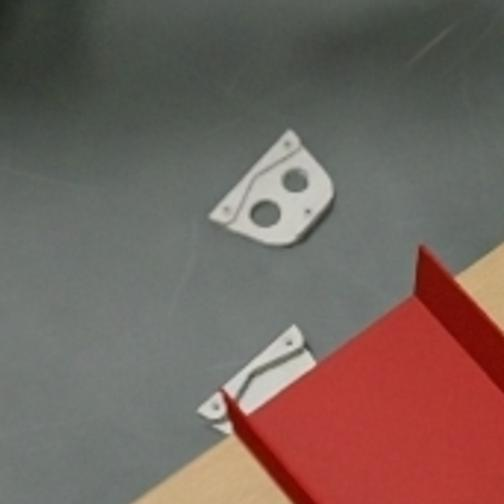

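Request:
{"method": "execute_actions", "body": {
  "actions": [
    [[0,0,0,0,0,0,0,0,0,0,0,0,0,0,0,0,0,0,0,0,0,0,0.4,-0.6,0.0231,0.044,0.0085,0,0,0,0,0,0,0,0,0,0,0,0,0,0,0,0,0,0,0,0.4,-0.6],[0,0,0,0,0,0,0,0,0,0,0,0,0,0,0,0,0,0,0,0,0,0,0.4,-0.6,0.0462,0.0881,0.0171,0,0,0,0,0,0,0,0,0,0,0,0,0,0,0,0,0,0,0,0.4,-0.6]],
    [[0,0,0,0,0,0,0,0,0,0,0,0,0,0,0,0,0,0,0,0,0,0,0.4,-0.6,0.0462,0.0881,0.0171,0,0,0,0,0,0,0,0,0,0,0,0,0,0,0,0,0,0,0,0.4,-0.6]],
    [[0,0,0,0,0,0,0,0,0,0,0,0,0,0,0,0,0,0,0,0,0,0,0.4,-0.6,0.0462,0.0881,0.0171,0,0,0,0,0,0,0,0,0,0,0,0,0,0,0,0,0,0,0,0.4,-0.6]],
    [[0,0,0,0,0,0,0,0,0,0,0,0,0,0,0,0,0,0,0,0,0,0,0.4,-0.6,0,0,0,-0.0081,-0.0398,0.1079,0,0.1,0,1,0,0,0,0,0,0,0,0,0,0,0,0,0.4,-0.6]],
    [[0,0,0,0,0,0,0,0,0,0,0,0,0,0,0,0,0,0,0,0,0,0,0.4,-0.6,0,0,0,-0.0081,-0.0398,0.1079,0,0.22,0,1,0,0,0,0,0,0,0,0,0,0,0,0,0.4,-0.6]]
  ]
}}

Scene clock: 2048.00 s.
left_arm: end_effector_position=(+0.2950, +0.3461, +0.2955) hand_goal=(+0.750, +0.000, +0.580, +0.700, +0.750, +0.000, +0.580, +0.700, +0.750, +0.000, +0.580, +0.700, +0.710, +0.680, +0.230, +0.170) hand_measured=(+0.748, +0.000, +0.578, +0.702, +0.748, -0.002, +0.576, +0.698, +0.748, -0.002, +0.578, +0.698, +0.710, +0.678, +0.220, +0.170) hand_current_ma=(-8, +0, -8, +9, -7, -3, -10, -10, -8, -6, -10, -8, -2, -7, -44, +3) hand_state=(goal, goal, goal, goal, goal, goal, goal, goal, goal, goal, goal, goal, goal, goal, goal, goal) hand_current_limit=0.40 hand_speed=-0.60 end_effector_quat_wxyz=(-0.006, +0.943, +0.331, -0.018) | right_arm: end_effector_position=(+0.1974, +0.0126, +0.3847) hand_goal=(+0.554, +0.000, +0.546, +0.744, +0.566, +0.000, +0.536, +0.700, -0.030, +0.000, -1.000, -0.356, +0.710, +0.680, +0.230, +0.214) hand_measured=(+0.558, +0.000, +0.544, +0.740, +0.570, +0.000, +0.538, +0.698, -0.010, +0.000, -0.944, -0.346, +0.712, +0.678, +0.224, +0.210) hand_current_ma=(+12, +1, -5, -7, +14, +1, +6, -6, +70, +1, +210, +31, +4, -6, -21, -13) hand_state=(goal, goal, goal, goal, goal, goal, goal, goal, goal, goal, blocked, goal, goal, goal, goal, goal) hand_current_limit=0.40 hand_speed=-0.60 end_effector_quat_wxyz=(-0.078, +0.663, +0.738, +0.101)
Joint positions: left_arm=[0.259 1.013 1.042 -1.636 -0.009 1.166] | right_arm=[1.045 1.09 1.43 -1.677 -0.103 0.982]
Joint torques (N m): left_arm=[-0.26 -3.96 12.64 -0.06 0.12 0.21] | right_arm=[-0.56 -4.19 12.92 0.53 0.06 0.1]
Heat: left arm: hottest elbow 57 °C; right arm: hottest elbow 51 °C.
Hand target: left_arm +0.3068, +0.3496, +0.3145; -0.003, +0.945, +0.326, +0.000 | right_arm +0.2000, +0.0202, +0.4050; -0.080, +0.663, +0.738, +0.096
Off the commanded pose: left_arm 0.023 m, 2 deg | right_arm 0.022 m, 1 deg.
joint sent to its limit (right arm) — joint 4 (wrist pitch), lower limit. The joint targets are off in orientation, not in position.
Step readings (end_effector_position of left_arm | right_arm):
0: (+0.2950, +0.3461, +0.2955) | (+0.1491, -0.1492, +0.3594)
1: (+0.2950, +0.3461, +0.2955) | (+0.1491, -0.1491, +0.3593)
2: (+0.2950, +0.3461, +0.2955) | (+0.1489, -0.1472, +0.3587)
4: (+0.2950, +0.3461, +0.2955) | (+0.1483, -0.1352, +0.3580)
8: (+0.2950, +0.3461, +0.2955) | (+0.1573, -0.1042, +0.3544)
15: (+0.2950, +0.3461, +0.2955) | (+0.1661, -0.0920, +0.3462)
16: (+0.2950, +0.3461, +0.2955) | (+0.1658, -0.0918, +0.3476)
17: (+0.2950, +0.3461, +0.2955) | (+0.1653, -0.0894, +0.3504)
19: (+0.2950, +0.3461, +0.2955) | (+0.1657, -0.0780, +0.3598)
23: (+0.2950, +0.3461, +0.2955) | (+0.1732, -0.0475, +0.3735)
30: (+0.2950, +0.3461, +0.2955) | (+0.1818, -0.0378, +0.3629)
31: (+0.2950, +0.3461, +0.2955) | (+0.1818, -0.0377, +0.3637)
32: (+0.2950, +0.3461, +0.2955) | (+0.1820, -0.0355, +0.3649)
34: (+0.2950, +0.3461, +0.2955) | (+0.1827, -0.0235, +0.3734)
38: (+0.2950, +0.3461, +0.2955) | (+0.1895, +0.0083, +0.3875)
45: (+0.2950, +0.3461, +0.2955) | (+0.1974, +0.0169, +0.3765)
46: (+0.2950, +0.3461, +0.2955) | (+0.1977, +0.0166, +0.3767)
47: (+0.2950, +0.3461, +0.2955) | (+0.1989, +0.0149, +0.3770)
49: (+0.2950, +0.3461, +0.2955) | (+0.1982, +0.0145, +0.3789)
53: (+0.2950, +0.3461, +0.2955) | (+0.1907, +0.0204, +0.3886)
60: (+0.2950, +0.3461, +0.2955) | (+0.1945, +0.0169, +0.3874)
61: (+0.2950, +0.3461, +0.2955) | (+0.1955, +0.0162, +0.3863)
62: (+0.2950, +0.3461, +0.2955) | (+0.1969, +0.0147, +0.3854)
64: (+0.2950, +0.3461, +0.2955) | (+0.1982, +0.0148, +0.3862)
68: (+0.2950, +0.3461, +0.2955) | (+0.1949, +0.0224, +0.3892)
75: (+0.2950, +0.3461, +0.2955) | (+0.1972, +0.0172, +0.3838)

Request:
{"method": "execute_actions", "body": {
  "actions": [
    [[0,0,0,0,0,0,0,0,0,0,0,0,0,0,0,0,0,0,0,0,0,0,0.4,-0.6,0,0,0,-0.0081,-0.0398,0.1079,0,0.22,0,0.85,0,0,0,0,0,0,0,0,0,0,0,0,0.4,-0.6]],
    [[0,0,0,0,0,0,0,0,0,0,0,0,0,0,0,0,0,0,0,0,0,0,0.4,-0.6,0,0,0,-0.0081,-0.0398,0.1079,0,0.22,0,0.85,0,0,0,0,0,0,0,0,0,0,0,0,0.4,-0.6]]
  ]
}}

Scene clock: 2054.40 s.
left_arm: end_effector_position=(+0.2950, +0.3461, +0.2955) hand_goal=(+0.750, +0.000, +0.580, +0.700, +0.750, +0.000, +0.580, +0.700, +0.750, +0.000, +0.580, +0.700, +0.710, +0.680, +0.230, +0.170) hand_measured=(+0.748, +0.000, +0.578, +0.702, +0.748, -0.002, +0.576, +0.698, +0.748, -0.002, +0.578, +0.698, +0.710, +0.678, +0.220, +0.170) hand_current_ma=(-8, +0, -8, +9, -7, -3, -10, -10, -8, -6, -10, -8, -2, -7, -44, +3) hand_state=(goal, goal, goal, goal, goal, goal, goal, goal, goal, goal, goal, goal, goal, goal, goal, goal) hand_current_limit=0.40 hand_speed=-0.60 end_effector_quat_wxyz=(-0.006, +0.943, +0.331, -0.018) | right_arm: end_effector_position=(+0.1970, +0.0142, +0.3861) hand_goal=(+0.538, +0.000, +0.562, +0.744, +0.536, +0.000, +0.536, +0.700, +0.038, +0.000, -0.780, -0.190, +0.710, +0.680, +0.230, +0.214) hand_measured=(+0.542, +0.000, +0.560, +0.742, +0.540, +0.000, +0.538, +0.698, +0.044, +0.000, -0.782, -0.194, +0.710, +0.678, +0.224, +0.210) hand_current_ma=(+11, +1, -5, -7, +12, +1, +6, -6, +17, +1, -3, -9, +2, -6, -21, -13) hand_state=(goal, goal, goal, goal, goal, goal, goal, goal, goal, goal, goal, goal, goal, goal, goal, goal) hand_current_limit=0.40 hand_speed=-0.60 end_effector_quat_wxyz=(-0.036, +0.868, +0.485, +0.101)
Joint positions: left_arm=[0.259 1.013 1.042 -1.636 -0.009 1.166] | right_arm=[1.126 1.255 1.567 -1.677 0.064 1.702]
Joint torques (N m): left_arm=[-0.91 -3.66 12.75 0.08 0.13 0.23] | right_arm=[-1.26 -7.47 12.92 0.23 0.08 0.15]
Heat: left arm: hottest elbow 57 °C; right arm: hottest elbow 53 °C.
Hand target: left_arm +0.3068, +0.3496, +0.3145; -0.003, +0.945, +0.326, +0.000 | right_arm +0.1999, +0.0202, +0.4049; +0.000, +0.879, +0.477, +0.001
Off the commanded pose: left_arm 0.023 m, 2 deg | right_arm 0.020 m, 12 deg.
joint sent to its limit (right arm) — joint 4 (wrist pitch), lower limit. The joint targets are off in orientation, not in position.
Step readings (end_effector_position of left_arm | right_arm):
0: (+0.2950, +0.3461, +0.2955) | (+0.1974, +0.0125, +0.3847)
1: (+0.2950, +0.3461, +0.2955) | (+0.1976, +0.0121, +0.3850)
2: (+0.2950, +0.3461, +0.2955) | (+0.1988, +0.0107, +0.3859)
4: (+0.2950, +0.3461, +0.2955) | (+0.2004, +0.0113, +0.3905)
8: (+0.2950, +0.3461, +0.2955) | (+0.1986, +0.0197, +0.3924)
15: (+0.2950, +0.3461, +0.2955) | (+0.1984, +0.0176, +0.3837)
16: (+0.2950, +0.3461, +0.2955) | (+0.1983, +0.0164, +0.3840)
17: (+0.2950, +0.3461, +0.2955) | (+0.1989, +0.0144, +0.3853)
19: (+0.2950, +0.3461, +0.2955) | (+0.2002, +0.0135, +0.3904)
23: (+0.2950, +0.3461, +0.2955) | (+0.2018, +0.0169, +0.3939)
30: (+0.2950, +0.3461, +0.2955) | (+0.1990, +0.0160, +0.3859)

Request:
{"method": "execute_actions", "body": {
  "actions": [
    [[0,0,0,0,0,0,0,0,0,0,0,0,0,0,0,0,0,0,0,0,0,0,0.4,-0.6,0.0856,0.0503,0,0,0,0,0,0.22,0,0.85,0,0,0,0,0,0,0,0,0,0,0,0,0.4,-0.6]],
    [[0,0,0,0,0,0,0,0,0,0,0,0,0,0,0,0,0,0,0,0,0,0,0.4,-0.6,0.0856,0.0503,0,0,0,0,0,0.22,0,0.85,0,0,0,0,0,0,0,0,0,0,0,0,0.4,-0.6]],
    [[0,0,0,0,0,0,0,0,0,0,0,0,0,0,0,0,0,0,0,0,0,0,0.4,-0.6,0.0856,0.0503,0.02,0,0,0,0,0.22,0,0.85,0,0,0,0,0,0,0,0,0,0,0,0,0.4,-0.6]]
  ],
  "cameras": ["cam_high", "cam_right_wrist"]
}}

Request:
{"method": "zoom_image", "body": {
  "camera": "cam_high",
  "region": [240, 130, 400, 290]
}}

Request:
{"method": "zoom_image", "body": {
  "camera": "cam_right_wrist",
  "region": [200, 100, 440, 340]
}}

Scene clock: 2064.03 s.
left_arm: end_effector_position=(+0.2950, +0.3461, +0.2955) hand_goal=(+0.750, +0.000, +0.580, +0.700, +0.750, +0.000, +0.580, +0.700, +0.750, +0.000, +0.580, +0.700, +0.710, +0.680, +0.230, +0.170) hand_measured=(+0.748, +0.000, +0.578, +0.702, +0.748, -0.002, +0.576, +0.698, +0.748, -0.002, +0.578, +0.698, +0.710, +0.678, +0.220, +0.170) hand_current_ma=(-8, +0, -8, +9, -7, -3, -10, -10, -8, -6, -10, -8, -2, -7, -44, +3) hand_state=(goal, goal, goal, goal, goal, goal, goal, goal, goal, goal, goal, goal, goal, goal, goal, goal) hand_current_limit=0.40 hand_speed=-0.60 end_effector_quat_wxyz=(-0.006, +0.943, +0.331, -0.018) | right_arm: end_effector_position=(+0.3557, +0.0926, +0.3728) hand_goal=(+0.538, +0.000, +0.562, +0.744, +0.536, +0.000, +0.536, +0.700, +0.038, +0.000, -0.780, -0.190, +0.710, +0.680, +0.230, +0.214) hand_measured=(+0.542, +0.000, +0.560, +0.742, +0.540, +0.000, +0.538, +0.698, +0.044, +0.000, -0.782, -0.194, +0.710, +0.678, +0.224, +0.210) hand_current_ma=(+8, +1, -4, -7, +8, +1, +6, -6, +18, +1, -3, -9, +2, -6, -21, -13) hand_state=(goal, goal, goal, goal, goal, goal, goal, goal, goal, goal, goal, goal, goal, goal, goal, goal) hand_current_limit=0.40 hand_speed=-0.60 end_effector_quat_wxyz=(-0.019, +0.872, +0.480, +0.096)
Joint positions: left_arm=[0.259 1.013 1.042 -1.636 -0.009 1.166] | right_arm=[0.904 1.658 1.955 -1.677 0.045 1.496]
Joint torques (N m): left_arm=[-0.21 -3.55 12.7 0.08 0.15 0.25] | right_arm=[-0.5 -13.74 12.86 0.24 0.2 -0.04]
Heat: left arm: hottest elbow 57 °C; right arm: hottest elbow 54 °C.
Hand target: left_arm +0.3068, +0.3496, +0.3145; -0.003, +0.945, +0.326, +0.000 | right_arm +0.3598, +0.1001, +0.3931; +0.000, +0.879, +0.477, +0.001
Off the commanded pose: left_arm 0.023 m, 2 deg | right_arm 0.022 m, 11 deg.
joint sent to its limit (right arm) — joint 4 (wrist pitch), lower limit. The joint targets are off in orientation, not in position.
Step readings (end_effector_position of left_arm | right_arm):
0: (+0.2950, +0.3461, +0.2955) | (+0.1970, +0.0142, +0.3861)
1: (+0.2950, +0.3461, +0.2955) | (+0.1971, +0.0143, +0.3864)
2: (+0.2950, +0.3461, +0.2955) | (+0.1987, +0.0153, +0.3867)
4: (+0.2950, +0.3461, +0.2955) | (+0.2086, +0.0212, +0.3914)
8: (+0.2950, +0.3461, +0.2955) | (+0.2370, +0.0311, +0.3941)
15: (+0.2950, +0.3461, +0.2955) | (+0.2492, +0.0382, +0.3810)
16: (+0.2950, +0.3461, +0.2955) | (+0.2495, +0.0386, +0.3815)
17: (+0.2950, +0.3461, +0.2955) | (+0.2511, +0.0399, +0.3830)
19: (+0.2950, +0.3461, +0.2955) | (+0.2607, +0.0475, +0.3906)
23: (+0.2950, +0.3461, +0.2955) | (+0.2868, +0.0584, +0.3975)
30: (+0.2950, +0.3461, +0.2955) | (+0.3013, +0.0644, +0.3828)
31: (+0.2950, +0.3461, +0.2955) | (+0.3017, +0.0650, +0.3824)
32: (+0.2950, +0.3461, +0.2955) | (+0.3040, +0.0664, +0.3829)
34: (+0.2950, +0.3461, +0.2955) | (+0.3135, +0.0752, +0.3880)
38: (+0.2950, +0.3461, +0.2955) | (+0.3388, +0.0864, +0.3889)
45: (+0.2950, +0.3461, +0.2955) | (+0.3544, +0.0910, +0.3690)
camera_calibration:
cam_right_wrist: T_world_to_cam=[[0.115248, -0.991792, -0.0553718, 0.0960568], [-0.727534, -0.122231, 0.675095, -0.0449652], [-0.676323, -0.0375185, -0.73565, 0.640061], [0, 0, 0, 1]] pos_world=[0.389104, 0.113786, 0.506536]
Images, in order (width x height): cam_high 672x504, cam_right_wrist 616x616.

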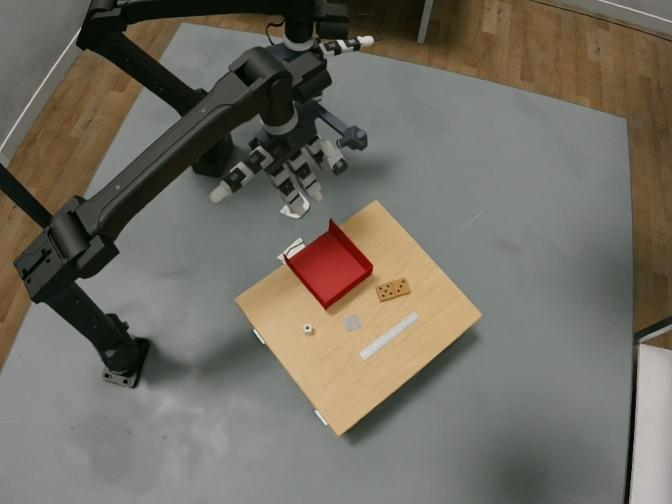

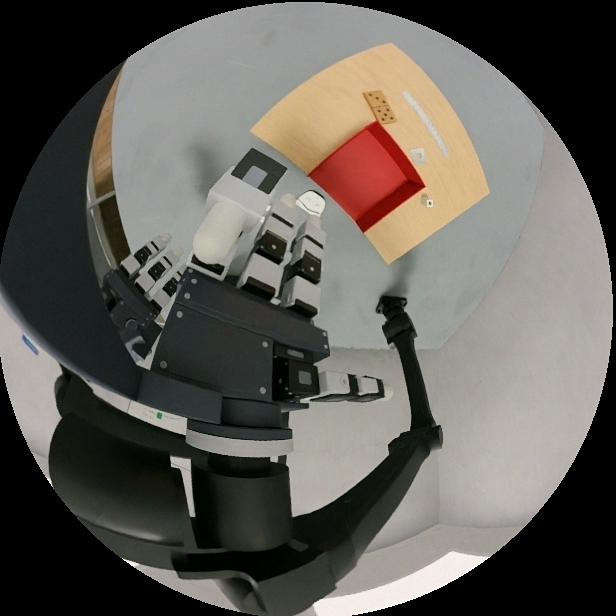

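Scaled by 3.150 from the camera's 672x504 image, which has a finer 960x720 frame.

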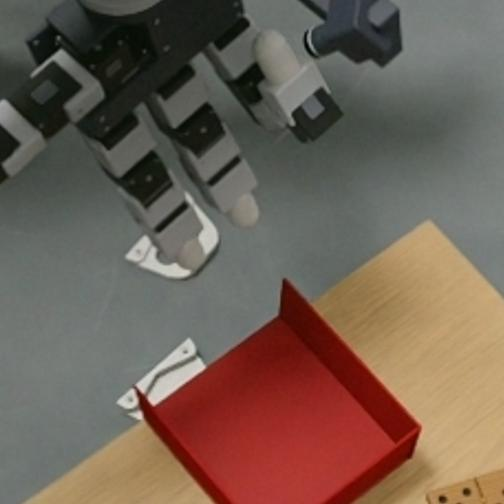

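Scaled by 2.100 from the camera's 616x616 image, which has a finer 880x880 frame.

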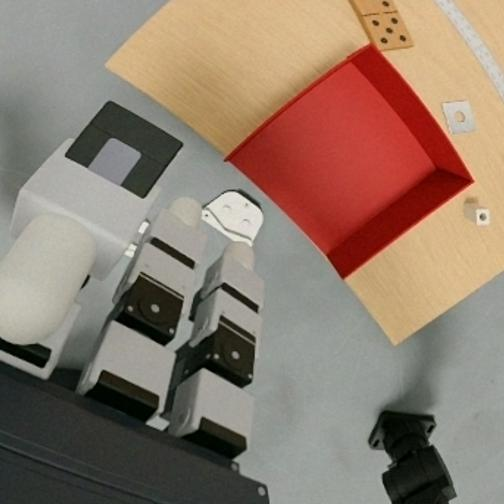

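Request:
{"method": "execute_actions", "body": {
  "actions": []
}}

Scene clock: 2099.03 s.
left_arm: end_effector_position=(+0.2950, +0.3461, +0.2955) hand_goal=(+0.750, +0.000, +0.580, +0.700, +0.750, +0.000, +0.580, +0.700, +0.750, +0.000, +0.580, +0.700, +0.710, +0.680, +0.230, +0.170) hand_measured=(+0.748, +0.000, +0.578, +0.702, +0.748, -0.002, +0.576, +0.698, +0.748, -0.002, +0.578, +0.698, +0.710, +0.678, +0.220, +0.170) hand_current_ma=(-8, +0, -8, +9, -7, -3, -10, -10, -8, -6, -10, -8, -2, -7, -44, +3) hand_state=(goal, goal, goal, goal, goal, goal, goal, goal, goal, goal, goal, goal, goal, goal, goal, goal) hand_current_limit=0.40 hand_speed=-0.60 end_effector_quat_wxyz=(-0.006, +0.943, +0.331, -0.018) | right_arm: end_effector_position=(+0.3557, +0.0926, +0.3728) hand_goal=(+0.538, +0.000, +0.562, +0.744, +0.536, +0.000, +0.536, +0.700, +0.038, +0.000, -0.780, -0.190, +0.710, +0.680, +0.230, +0.214) hand_measured=(+0.542, +0.000, +0.560, +0.742, +0.540, +0.000, +0.538, +0.698, +0.044, +0.000, -0.782, -0.194, +0.710, +0.678, +0.224, +0.210) hand_current_ma=(+8, +1, -4, -7, +8, +1, +6, -6, +18, +1, -3, -9, +2, -6, -21, -13) hand_state=(goal, goal, goal, goal, goal, goal, goal, goal, goal, goal, goal, goal, goal, goal, goal, goal) hand_current_limit=0.40 hand_speed=-0.60 end_effector_quat_wxyz=(-0.019, +0.872, +0.480, +0.096)
Joint positions: left_arm=[0.259 1.013 1.042 -1.636 -0.009 1.166] | right_arm=[0.904 1.658 1.955 -1.677 0.045 1.495]
Joint velocities: within noise
Joint torques (N m): left_arm=[-0.62 -4.07 12.79 -0.02 0.13 0.22] | right_arm=[-0.67 -13.98 12.86 0.24 0.18 -0.06]
Heat: left arm: hottest elbow 58 °C; right arm: hottest elbow 55 °C.
Hand target: left_arm +0.3068, +0.3496, +0.3145; -0.003, +0.945, +0.326, +0.000 | right_arm +0.3598, +0.1001, +0.3931; +0.000, +0.879, +0.477, +0.001
Off the commanded pose: left_arm 0.023 m, 2 deg | right_arm 0.022 m, 11 deg.
camera_calibration:
cam_left_wrist: T_world_to_cam=[[-0.995126, 0.0442353, 0.0881321, 0.214752], [0.0957652, 0.646663, 0.75674, -0.527721], [-0.0235172, 0.761492, -0.647748, 0.0574573], [0, 0, 0, 1]] pos_world=[0.265594, 0.288005, 0.417639]
cam_right_wrist: T_world_to_cam=[[0.115599, -0.991756, -0.0552952, 0.0959819], [-0.727486, -0.122436, 0.67511, -0.0450233], [-0.676315, -0.0378154, -0.735642, 0.640166], [0, 0, 0, 1]] pos_world=[0.389104, 0.113886, 0.506636]

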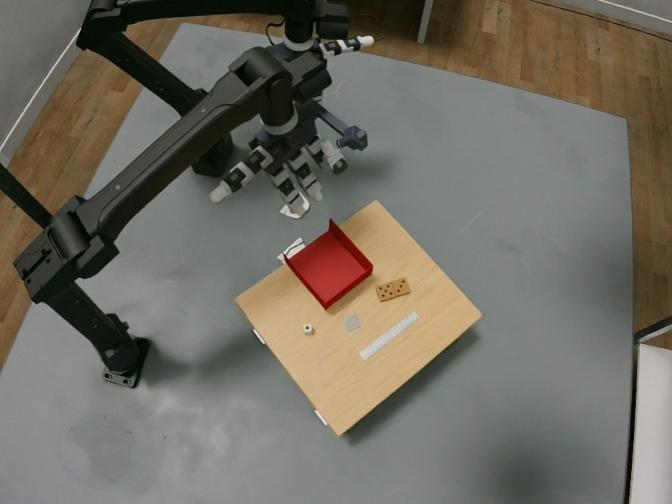

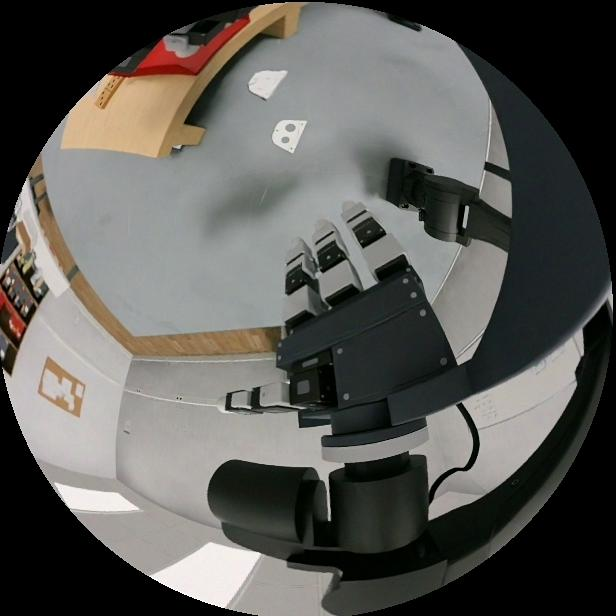

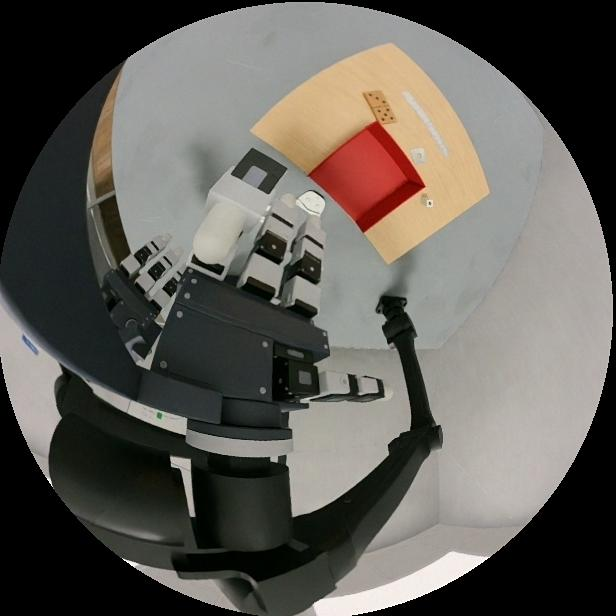

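Request:
{"method": "execute_actions", "body": {
  "actions": [
    [[-0.0513,0.0657,0,0,0,-0.1056,0,0.22,0,0.9,0,0,0,0,0,0,0,0,0,0,0,0,0.4,-0.6,-0.118,-0.029,0,0,0,0,0,0.22,0,0.85,0,0,0,0,0,0,0,0,0,0,0,0,0.4,-0.6]],
    [[0,0,0,0,0,0,0,0.22,0,0.9,0,0,0,0,0,0,0,0,0,0,0,0,0.4,-0.6,-0.118,-0.029,0,0,0,0,0,0.22,0,0.85,0,0,0,0,0,0,0,0,0,0,0,0,0.4,-0.6]],
    [[0,0,0,0,0,0,0,0.22,0,0.9,0,0,0,0,0,0,0,0,0,0,0,0,0.4,-0.6,-0.118,-0.029,0,0,0,0,0,0.22,0,0.85,0,0,0,0,0,0,0,0,0,0,0,0,0.4,-0.6]]
  ]
}}

Scene clock: 2285.20 s.
left_arm: end_effector_position=(+0.3043, +0.3005, +0.3112) hand_goal=(+0.544, +0.000, +0.556, +0.744, +0.546, +0.000, +0.536, +0.700, +0.016, +0.000, -0.860, -0.246, +0.710, +0.680, +0.230, +0.214) hand_measured=(+0.546, +0.000, +0.558, +0.742, +0.548, -0.002, +0.540, +0.698, +0.032, -0.002, -0.854, -0.244, +0.710, +0.678, +0.220, +0.210) hand_current_ma=(+9, +0, +8, -9, +9, -3, +10, -9, +66, -6, +19, +8, -2, -7, -44, -19) hand_state=(goal, goal, goal, goal, goal, goal, goal, goal, goal, goal, goal, goal, goal, goal, goal, goal) hand_current_limit=0.40 hand_speed=-0.60 end_effector_quat_wxyz=(-0.001, +0.880, +0.474, +0.001) | right_arm: end_effector_position=(+0.2024, -0.0502, +0.3933) hand_goal=(+0.538, +0.000, +0.562, +0.744, +0.536, +0.000, +0.536, +0.700, +0.038, +0.000, -0.780, -0.190, +0.710, +0.680, +0.230, +0.214) hand_measured=(+0.540, +0.000, +0.560, +0.742, +0.538, +0.000, +0.538, +0.698, +0.044, +0.000, -0.782, -0.194, +0.710, +0.678, +0.224, +0.210) hand_current_ma=(+8, +1, -4, -7, +8, +1, +6, -6, +18, +1, -3, -9, +2, -6, -21, -12) hand_state=(goal, goal, goal, goal, goal, goal, goal, goal, goal, goal, goal, goal, goal, goal, goal, goal) hand_current_limit=0.40 hand_speed=-0.60 end_effector_quat_wxyz=(-0.042, +0.871, +0.474, +0.123)
Joint positions: left_arm=[-0.017 0.955 1.042 -1.657 -0.002 0.577] | right_arm=[1.028 1.1 1.461 -1.677 0.06 1.625]
Joint torques (N m): left_arm=[-2.02 -3.19 9.91 0.14 -0.09 -0.11] | right_arm=[-0.38 -4.95 8.69 0.38 0.17 0.12]
Heat: left arm: hottest elbow 60 °C; right arm: hottest elbow 60 °C.
Hand target: left_arm +0.3068, +0.2996, +0.3142; -0.003, +0.878, +0.478, +0.000 | right_arm +0.2004, -0.0495, +0.3927; +0.000, +0.879, +0.477, +0.000
Off the commanded pose: left_arm 0.004 m, 1 deg | right_arm 0.002 m, 15 deg.
joint sent to its limit (right arm) — joint 4 (wrist pitch), lower limit. The joint targets are off in orientation, not in position.
Step readings (end_effector_position of left_arm | right_arm):
0: (+0.2950, +0.3461, +0.2955) | (+0.3557, +0.0926, +0.3728)
1: (+0.2952, +0.3458, +0.2957) | (+0.3557, +0.0926, +0.3728)
2: (+0.2966, +0.3438, +0.2962) | (+0.3547, +0.0919, +0.3728)
4: (+0.2998, +0.3315, +0.2991) | (+0.3480, +0.0854, +0.3700)
8: (+0.3011, +0.2992, +0.3085) | (+0.3275, +0.0644, +0.3718)
15: (+0.3025, +0.2958, +0.3120) | (+0.3112, +0.0512, +0.3963)
16: (+0.3028, +0.2963, +0.3119) | (+0.3102, +0.0503, +0.3969)
17: (+0.3030, +0.2968, +0.3117) | (+0.3069, +0.0477, +0.3951)
19: (+0.3035, +0.2975, +0.3116) | (+0.2971, +0.0373, +0.3865)
23: (+0.3039, +0.2987, +0.3113) | (+0.2738, +0.0151, +0.3772)
30: (+0.3042, +0.3000, +0.3112) | (+0.2581, +0.0028, +0.3939)
31: (+0.3043, +0.3001, +0.3112) | (+0.2572, +0.0017, +0.3944)
32: (+0.3043, +0.3000, +0.3112) | (+0.2545, -0.0011, +0.3932)
34: (+0.3042, +0.3002, +0.3112) | (+0.2452, -0.0116, +0.3854)
38: (+0.3043, +0.3004, +0.3112) | (+0.2205, -0.0340, +0.3790)
45: (+0.3043, +0.3004, +0.3112) | (+0.2043, -0.0487, +0.3967)

Request:
{"method": "execute_actions", "body": {
  "actions": [
    [[-0.0698,0.0682,0,0,0,0,0,0.22,0,0.9,0,0,0,0,0,0,0,0,0,0,0,0,0.4,-0.6,0,0,0,0,0,-0.15,0,0.22,0,0.85,0,0,0,0,0,0,0,0,0,0,0,0,0.4,-0.6]],
    [[-0.0698,0.0682,0,0,0,0,0,0.22,0,0.9,0,0,0,0,0,0,0,0,0,0,0,0,0.4,-0.6,0,0,0,0,0,-0.15,0,0.22,0,0.85,0,0,0,0,0,0,0,0,0,0,0,0,0.4,-0.6]],
    [[-0.0698,0.0682,0,-0.0667,0,0,0,0.22,0,0.9,0,0,0,0,0,0,0,0,0,0,0,0,0.4,-0.6,0,0,0,0,0,-0.15,0,0.22,0,0.85,0,0,0,0,0,0,0,0,0,0,0,0,0.4,-0.6]],
    [[-0.0698,0.0667,0.0142,0,0,0,0,0.22,0,0.9,0,0,0,0,0,0,0,0,0,0,0,0,0.4,-0.6,0,0,0,0,0,-0.15,0,0.22,0,0.85,0,0,0,0,0,0,0,0,0,0,0,0,0.4,-0.6]],
    [[0,0,0,0,0,0,0,0.22,0,0.9,0,0,0,0,0,0,0,0,0,0,0,0,0.4,-0.6,0,0,0,0,0,-0.15,0,0.22,0,0.85,0,0,0,0,0,0,0,0,0,0,0,0,0.4,-0.6]]
  ],
  "cameras": ["all"]
}}

Scene clock: 2299.13 s.
left_arm: end_effector_position=(+0.3388, +0.0780, +0.2869) hand_goal=(+0.544, +0.000, +0.556, +0.744, +0.546, +0.000, +0.536, +0.700, +0.016, +0.000, -0.860, -0.246, +0.710, +0.680, +0.230, +0.214) hand_measured=(+0.546, +0.000, +0.558, +0.742, +0.548, +0.000, +0.540, +0.698, +0.030, -0.002, -0.856, -0.244, +0.710, +0.678, +0.222, +0.210) hand_current_ma=(+9, +0, +8, -9, +9, -1, +10, -9, +59, -5, +14, +8, +2, -7, -40, -17) hand_state=(goal, goal, goal, goal, goal, goal, goal, goal, goal, goal, goal, goal, goal, goal, goal, goal) hand_current_limit=0.40 hand_speed=-0.60 end_effector_quat_wxyz=(+0.063, +0.881, +0.468, +0.039) | right_arm: end_effector_position=(+0.1943, -0.0526, +0.3694) hand_goal=(+0.538, +0.000, +0.562, +0.744, +0.536, +0.000, +0.536, +0.700, +0.038, +0.000, -0.780, -0.190, +0.710, +0.680, +0.230, +0.214) hand_measured=(+0.540, +0.000, +0.560, +0.742, +0.538, +0.000, +0.538, +0.698, +0.044, +0.000, -0.782, -0.194, +0.712, +0.678, +0.224, +0.210) hand_current_ma=(+7, +1, -3, -7, +7, +0, +6, -6, +19, +1, -3, -9, +4, -6, -21, -12) hand_state=(goal, goal, goal, goal, goal, goal, goal, goal, goal, goal, goal, goal, goal, goal, goal, goal) hand_current_limit=0.40 hand_speed=-0.60 end_effector_quat_wxyz=(+0.097, -0.096, +0.988, +0.068)
Joint positions: left_arm=[-0.704 1.173 1.085 -1.337 -0.023 -0.096] | right_arm=[0.471 0.887 1.227 -1.677 -0.048 -1.255]
Joint torques (N m): left_arm=[-1.03 -8 13.23 1.1 -0.27 -0.13] | right_arm=[-1.38 -1.73 13.11 0.61 -0.29 -0.01]
Heat: left arm: hottest elbow 60 °C; right arm: hottest elbow 59 °C.
Hand target: left_arm +0.3533, +0.0700, +0.3130; +0.089, +0.874, +0.475, +0.050 | right_arm +0.2004, -0.0496, +0.3928; +0.000, -0.105, +0.995, +0.000
Off the commanded pose: left_arm 0.031 m, 3 deg | right_arm 0.024 m, 14 deg.
joint sent to its limit (right arm) — joint 4 (wrist pitch), lower limit. The joint targets are off in orientation, not in position.
Step readings (end_effector_position of left_arm | right_arm):
0: (+0.3043, +0.3005, +0.3112) | (+0.2024, -0.0502, +0.3933)
1: (+0.3044, +0.3001, +0.3112) | (+0.2025, -0.0502, +0.3932)
2: (+0.3045, +0.2980, +0.3109) | (+0.2027, -0.0493, +0.3923)
4: (+0.3039, +0.2822, +0.3096) | (+0.2018, -0.0494, +0.3870)
8: (+0.3005, +0.2459, +0.3031) | (+0.1976, -0.0513, +0.3819)
15: (+0.3041, +0.2431, +0.2962) | (+0.1982, -0.0506, +0.3930)
16: (+0.3043, +0.2433, +0.2961) | (+0.1986, -0.0497, +0.3929)
17: (+0.3046, +0.2411, +0.2962) | (+0.1989, -0.0485, +0.3921)
19: (+0.3051, +0.2280, +0.2960) | (+0.1982, -0.0483, +0.3860)
23: (+0.3071, +0.1928, +0.2945) | (+0.1962, -0.0526, +0.3819)
30: (+0.3130, +0.1887, +0.2903) | (+0.1987, -0.0527, +0.3932)
31: (+0.3135, +0.1886, +0.2904) | (+0.1994, -0.0519, +0.3930)
32: (+0.3159, +0.1847, +0.2918) | (+0.2001, -0.0508, +0.3921)
34: (+0.3259, +0.1691, +0.2982) | (+0.2006, -0.0506, +0.3870)
38: (+0.3341, +0.1339, +0.3112) | (+0.2010, -0.0559, +0.3834)
45: (+0.3384, +0.1274, +0.3096) | (+0.2014, -0.0544, +0.3903)
46: (+0.3387, +0.1275, +0.3094) | (+0.2015, -0.0535, +0.3903)
47: (+0.3385, +0.1252, +0.3090) | (+0.2019, -0.0528, +0.3904)
49: (+0.3384, +0.1164, +0.3071) | (+0.2033, -0.0531, +0.3897)
53: (+0.3329, +0.0858, +0.2933) | (+0.2072, -0.0580, +0.3883)
60: (+0.3359, +0.0785, +0.2812) | (+0.2032, -0.0556, +0.3879)
61: (+0.3364, +0.0784, +0.2821) | (+0.2024, -0.0552, +0.3878)
62: (+0.3369, +0.0782, +0.2833) | (+0.2018, -0.0553, +0.3873)
64: (+0.3379, +0.0778, +0.2854) | (+0.2015, -0.0572, +0.3851)
68: (+0.3387, +0.0777, +0.2869) | (+0.2047, -0.0619, +0.3762)
75: (+0.3388, +0.0779, +0.2869) | (+0.2016, -0.0549, +0.3666)
camera_calibration:
cam_left_wrist: T_world_to_cam=[[-0.966054, -0.252859, -0.052924, 0.324824], [-0.218777, 0.691814, 0.688135, -0.229286], [-0.137388, 0.676355, -0.72365, 0.324113], [0, 0, 0, 1]] pos_world=[0.308164, 0.0215427, 0.409515]
cam_right_wrist: T_world_to_cam=[[0.610979, 0.738813, 0.284359, -0.160301], [0.303127, -0.550158, 0.7781, -0.438724], [0.731313, -0.389206, -0.560089, 0.166097], [0, 0, 0, 1]] pos_world=[0.109461, -0.0582887, 0.479983]

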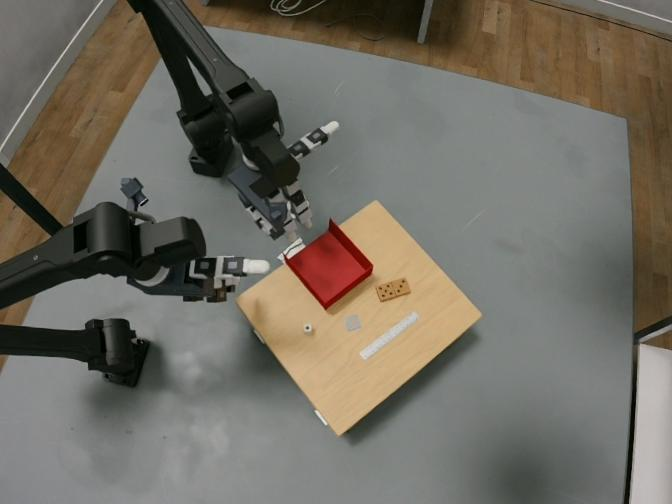

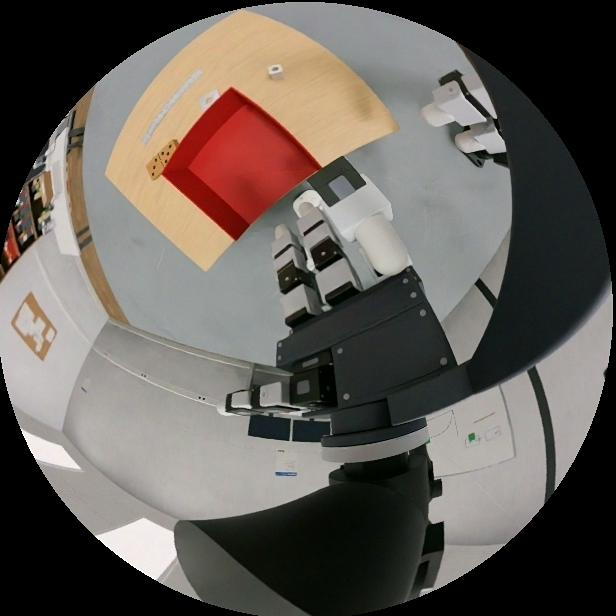

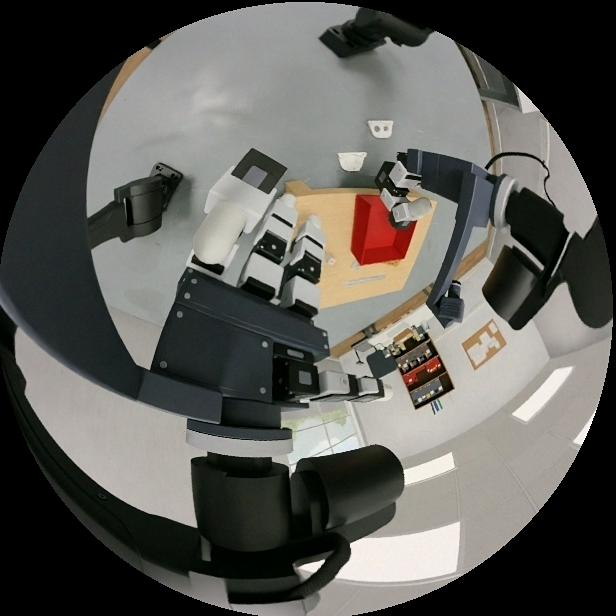

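Request:
{"method": "zoom_image", "body": {
  "camera": "cam_high",
  "region": [230, 160, 390, 320]
}}

Request:
{"method": "zoom_image", "body": {
  "camera": "cam_left_wrist",
  "region": [200, 140, 420, 360]
}}

Scaled by 3.150 from the camera's 672x504 image, which has a finer 960x720 frame.

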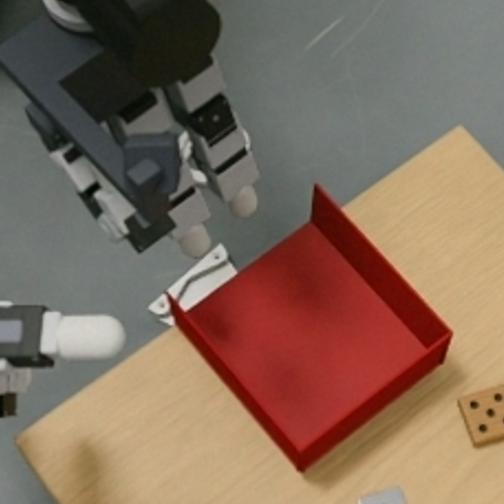

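Scaled by 2.291 from the camera's 616x616 image, which has a finer 880x880 frame.

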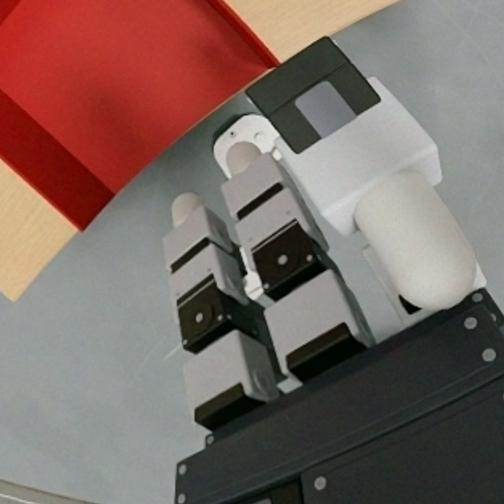

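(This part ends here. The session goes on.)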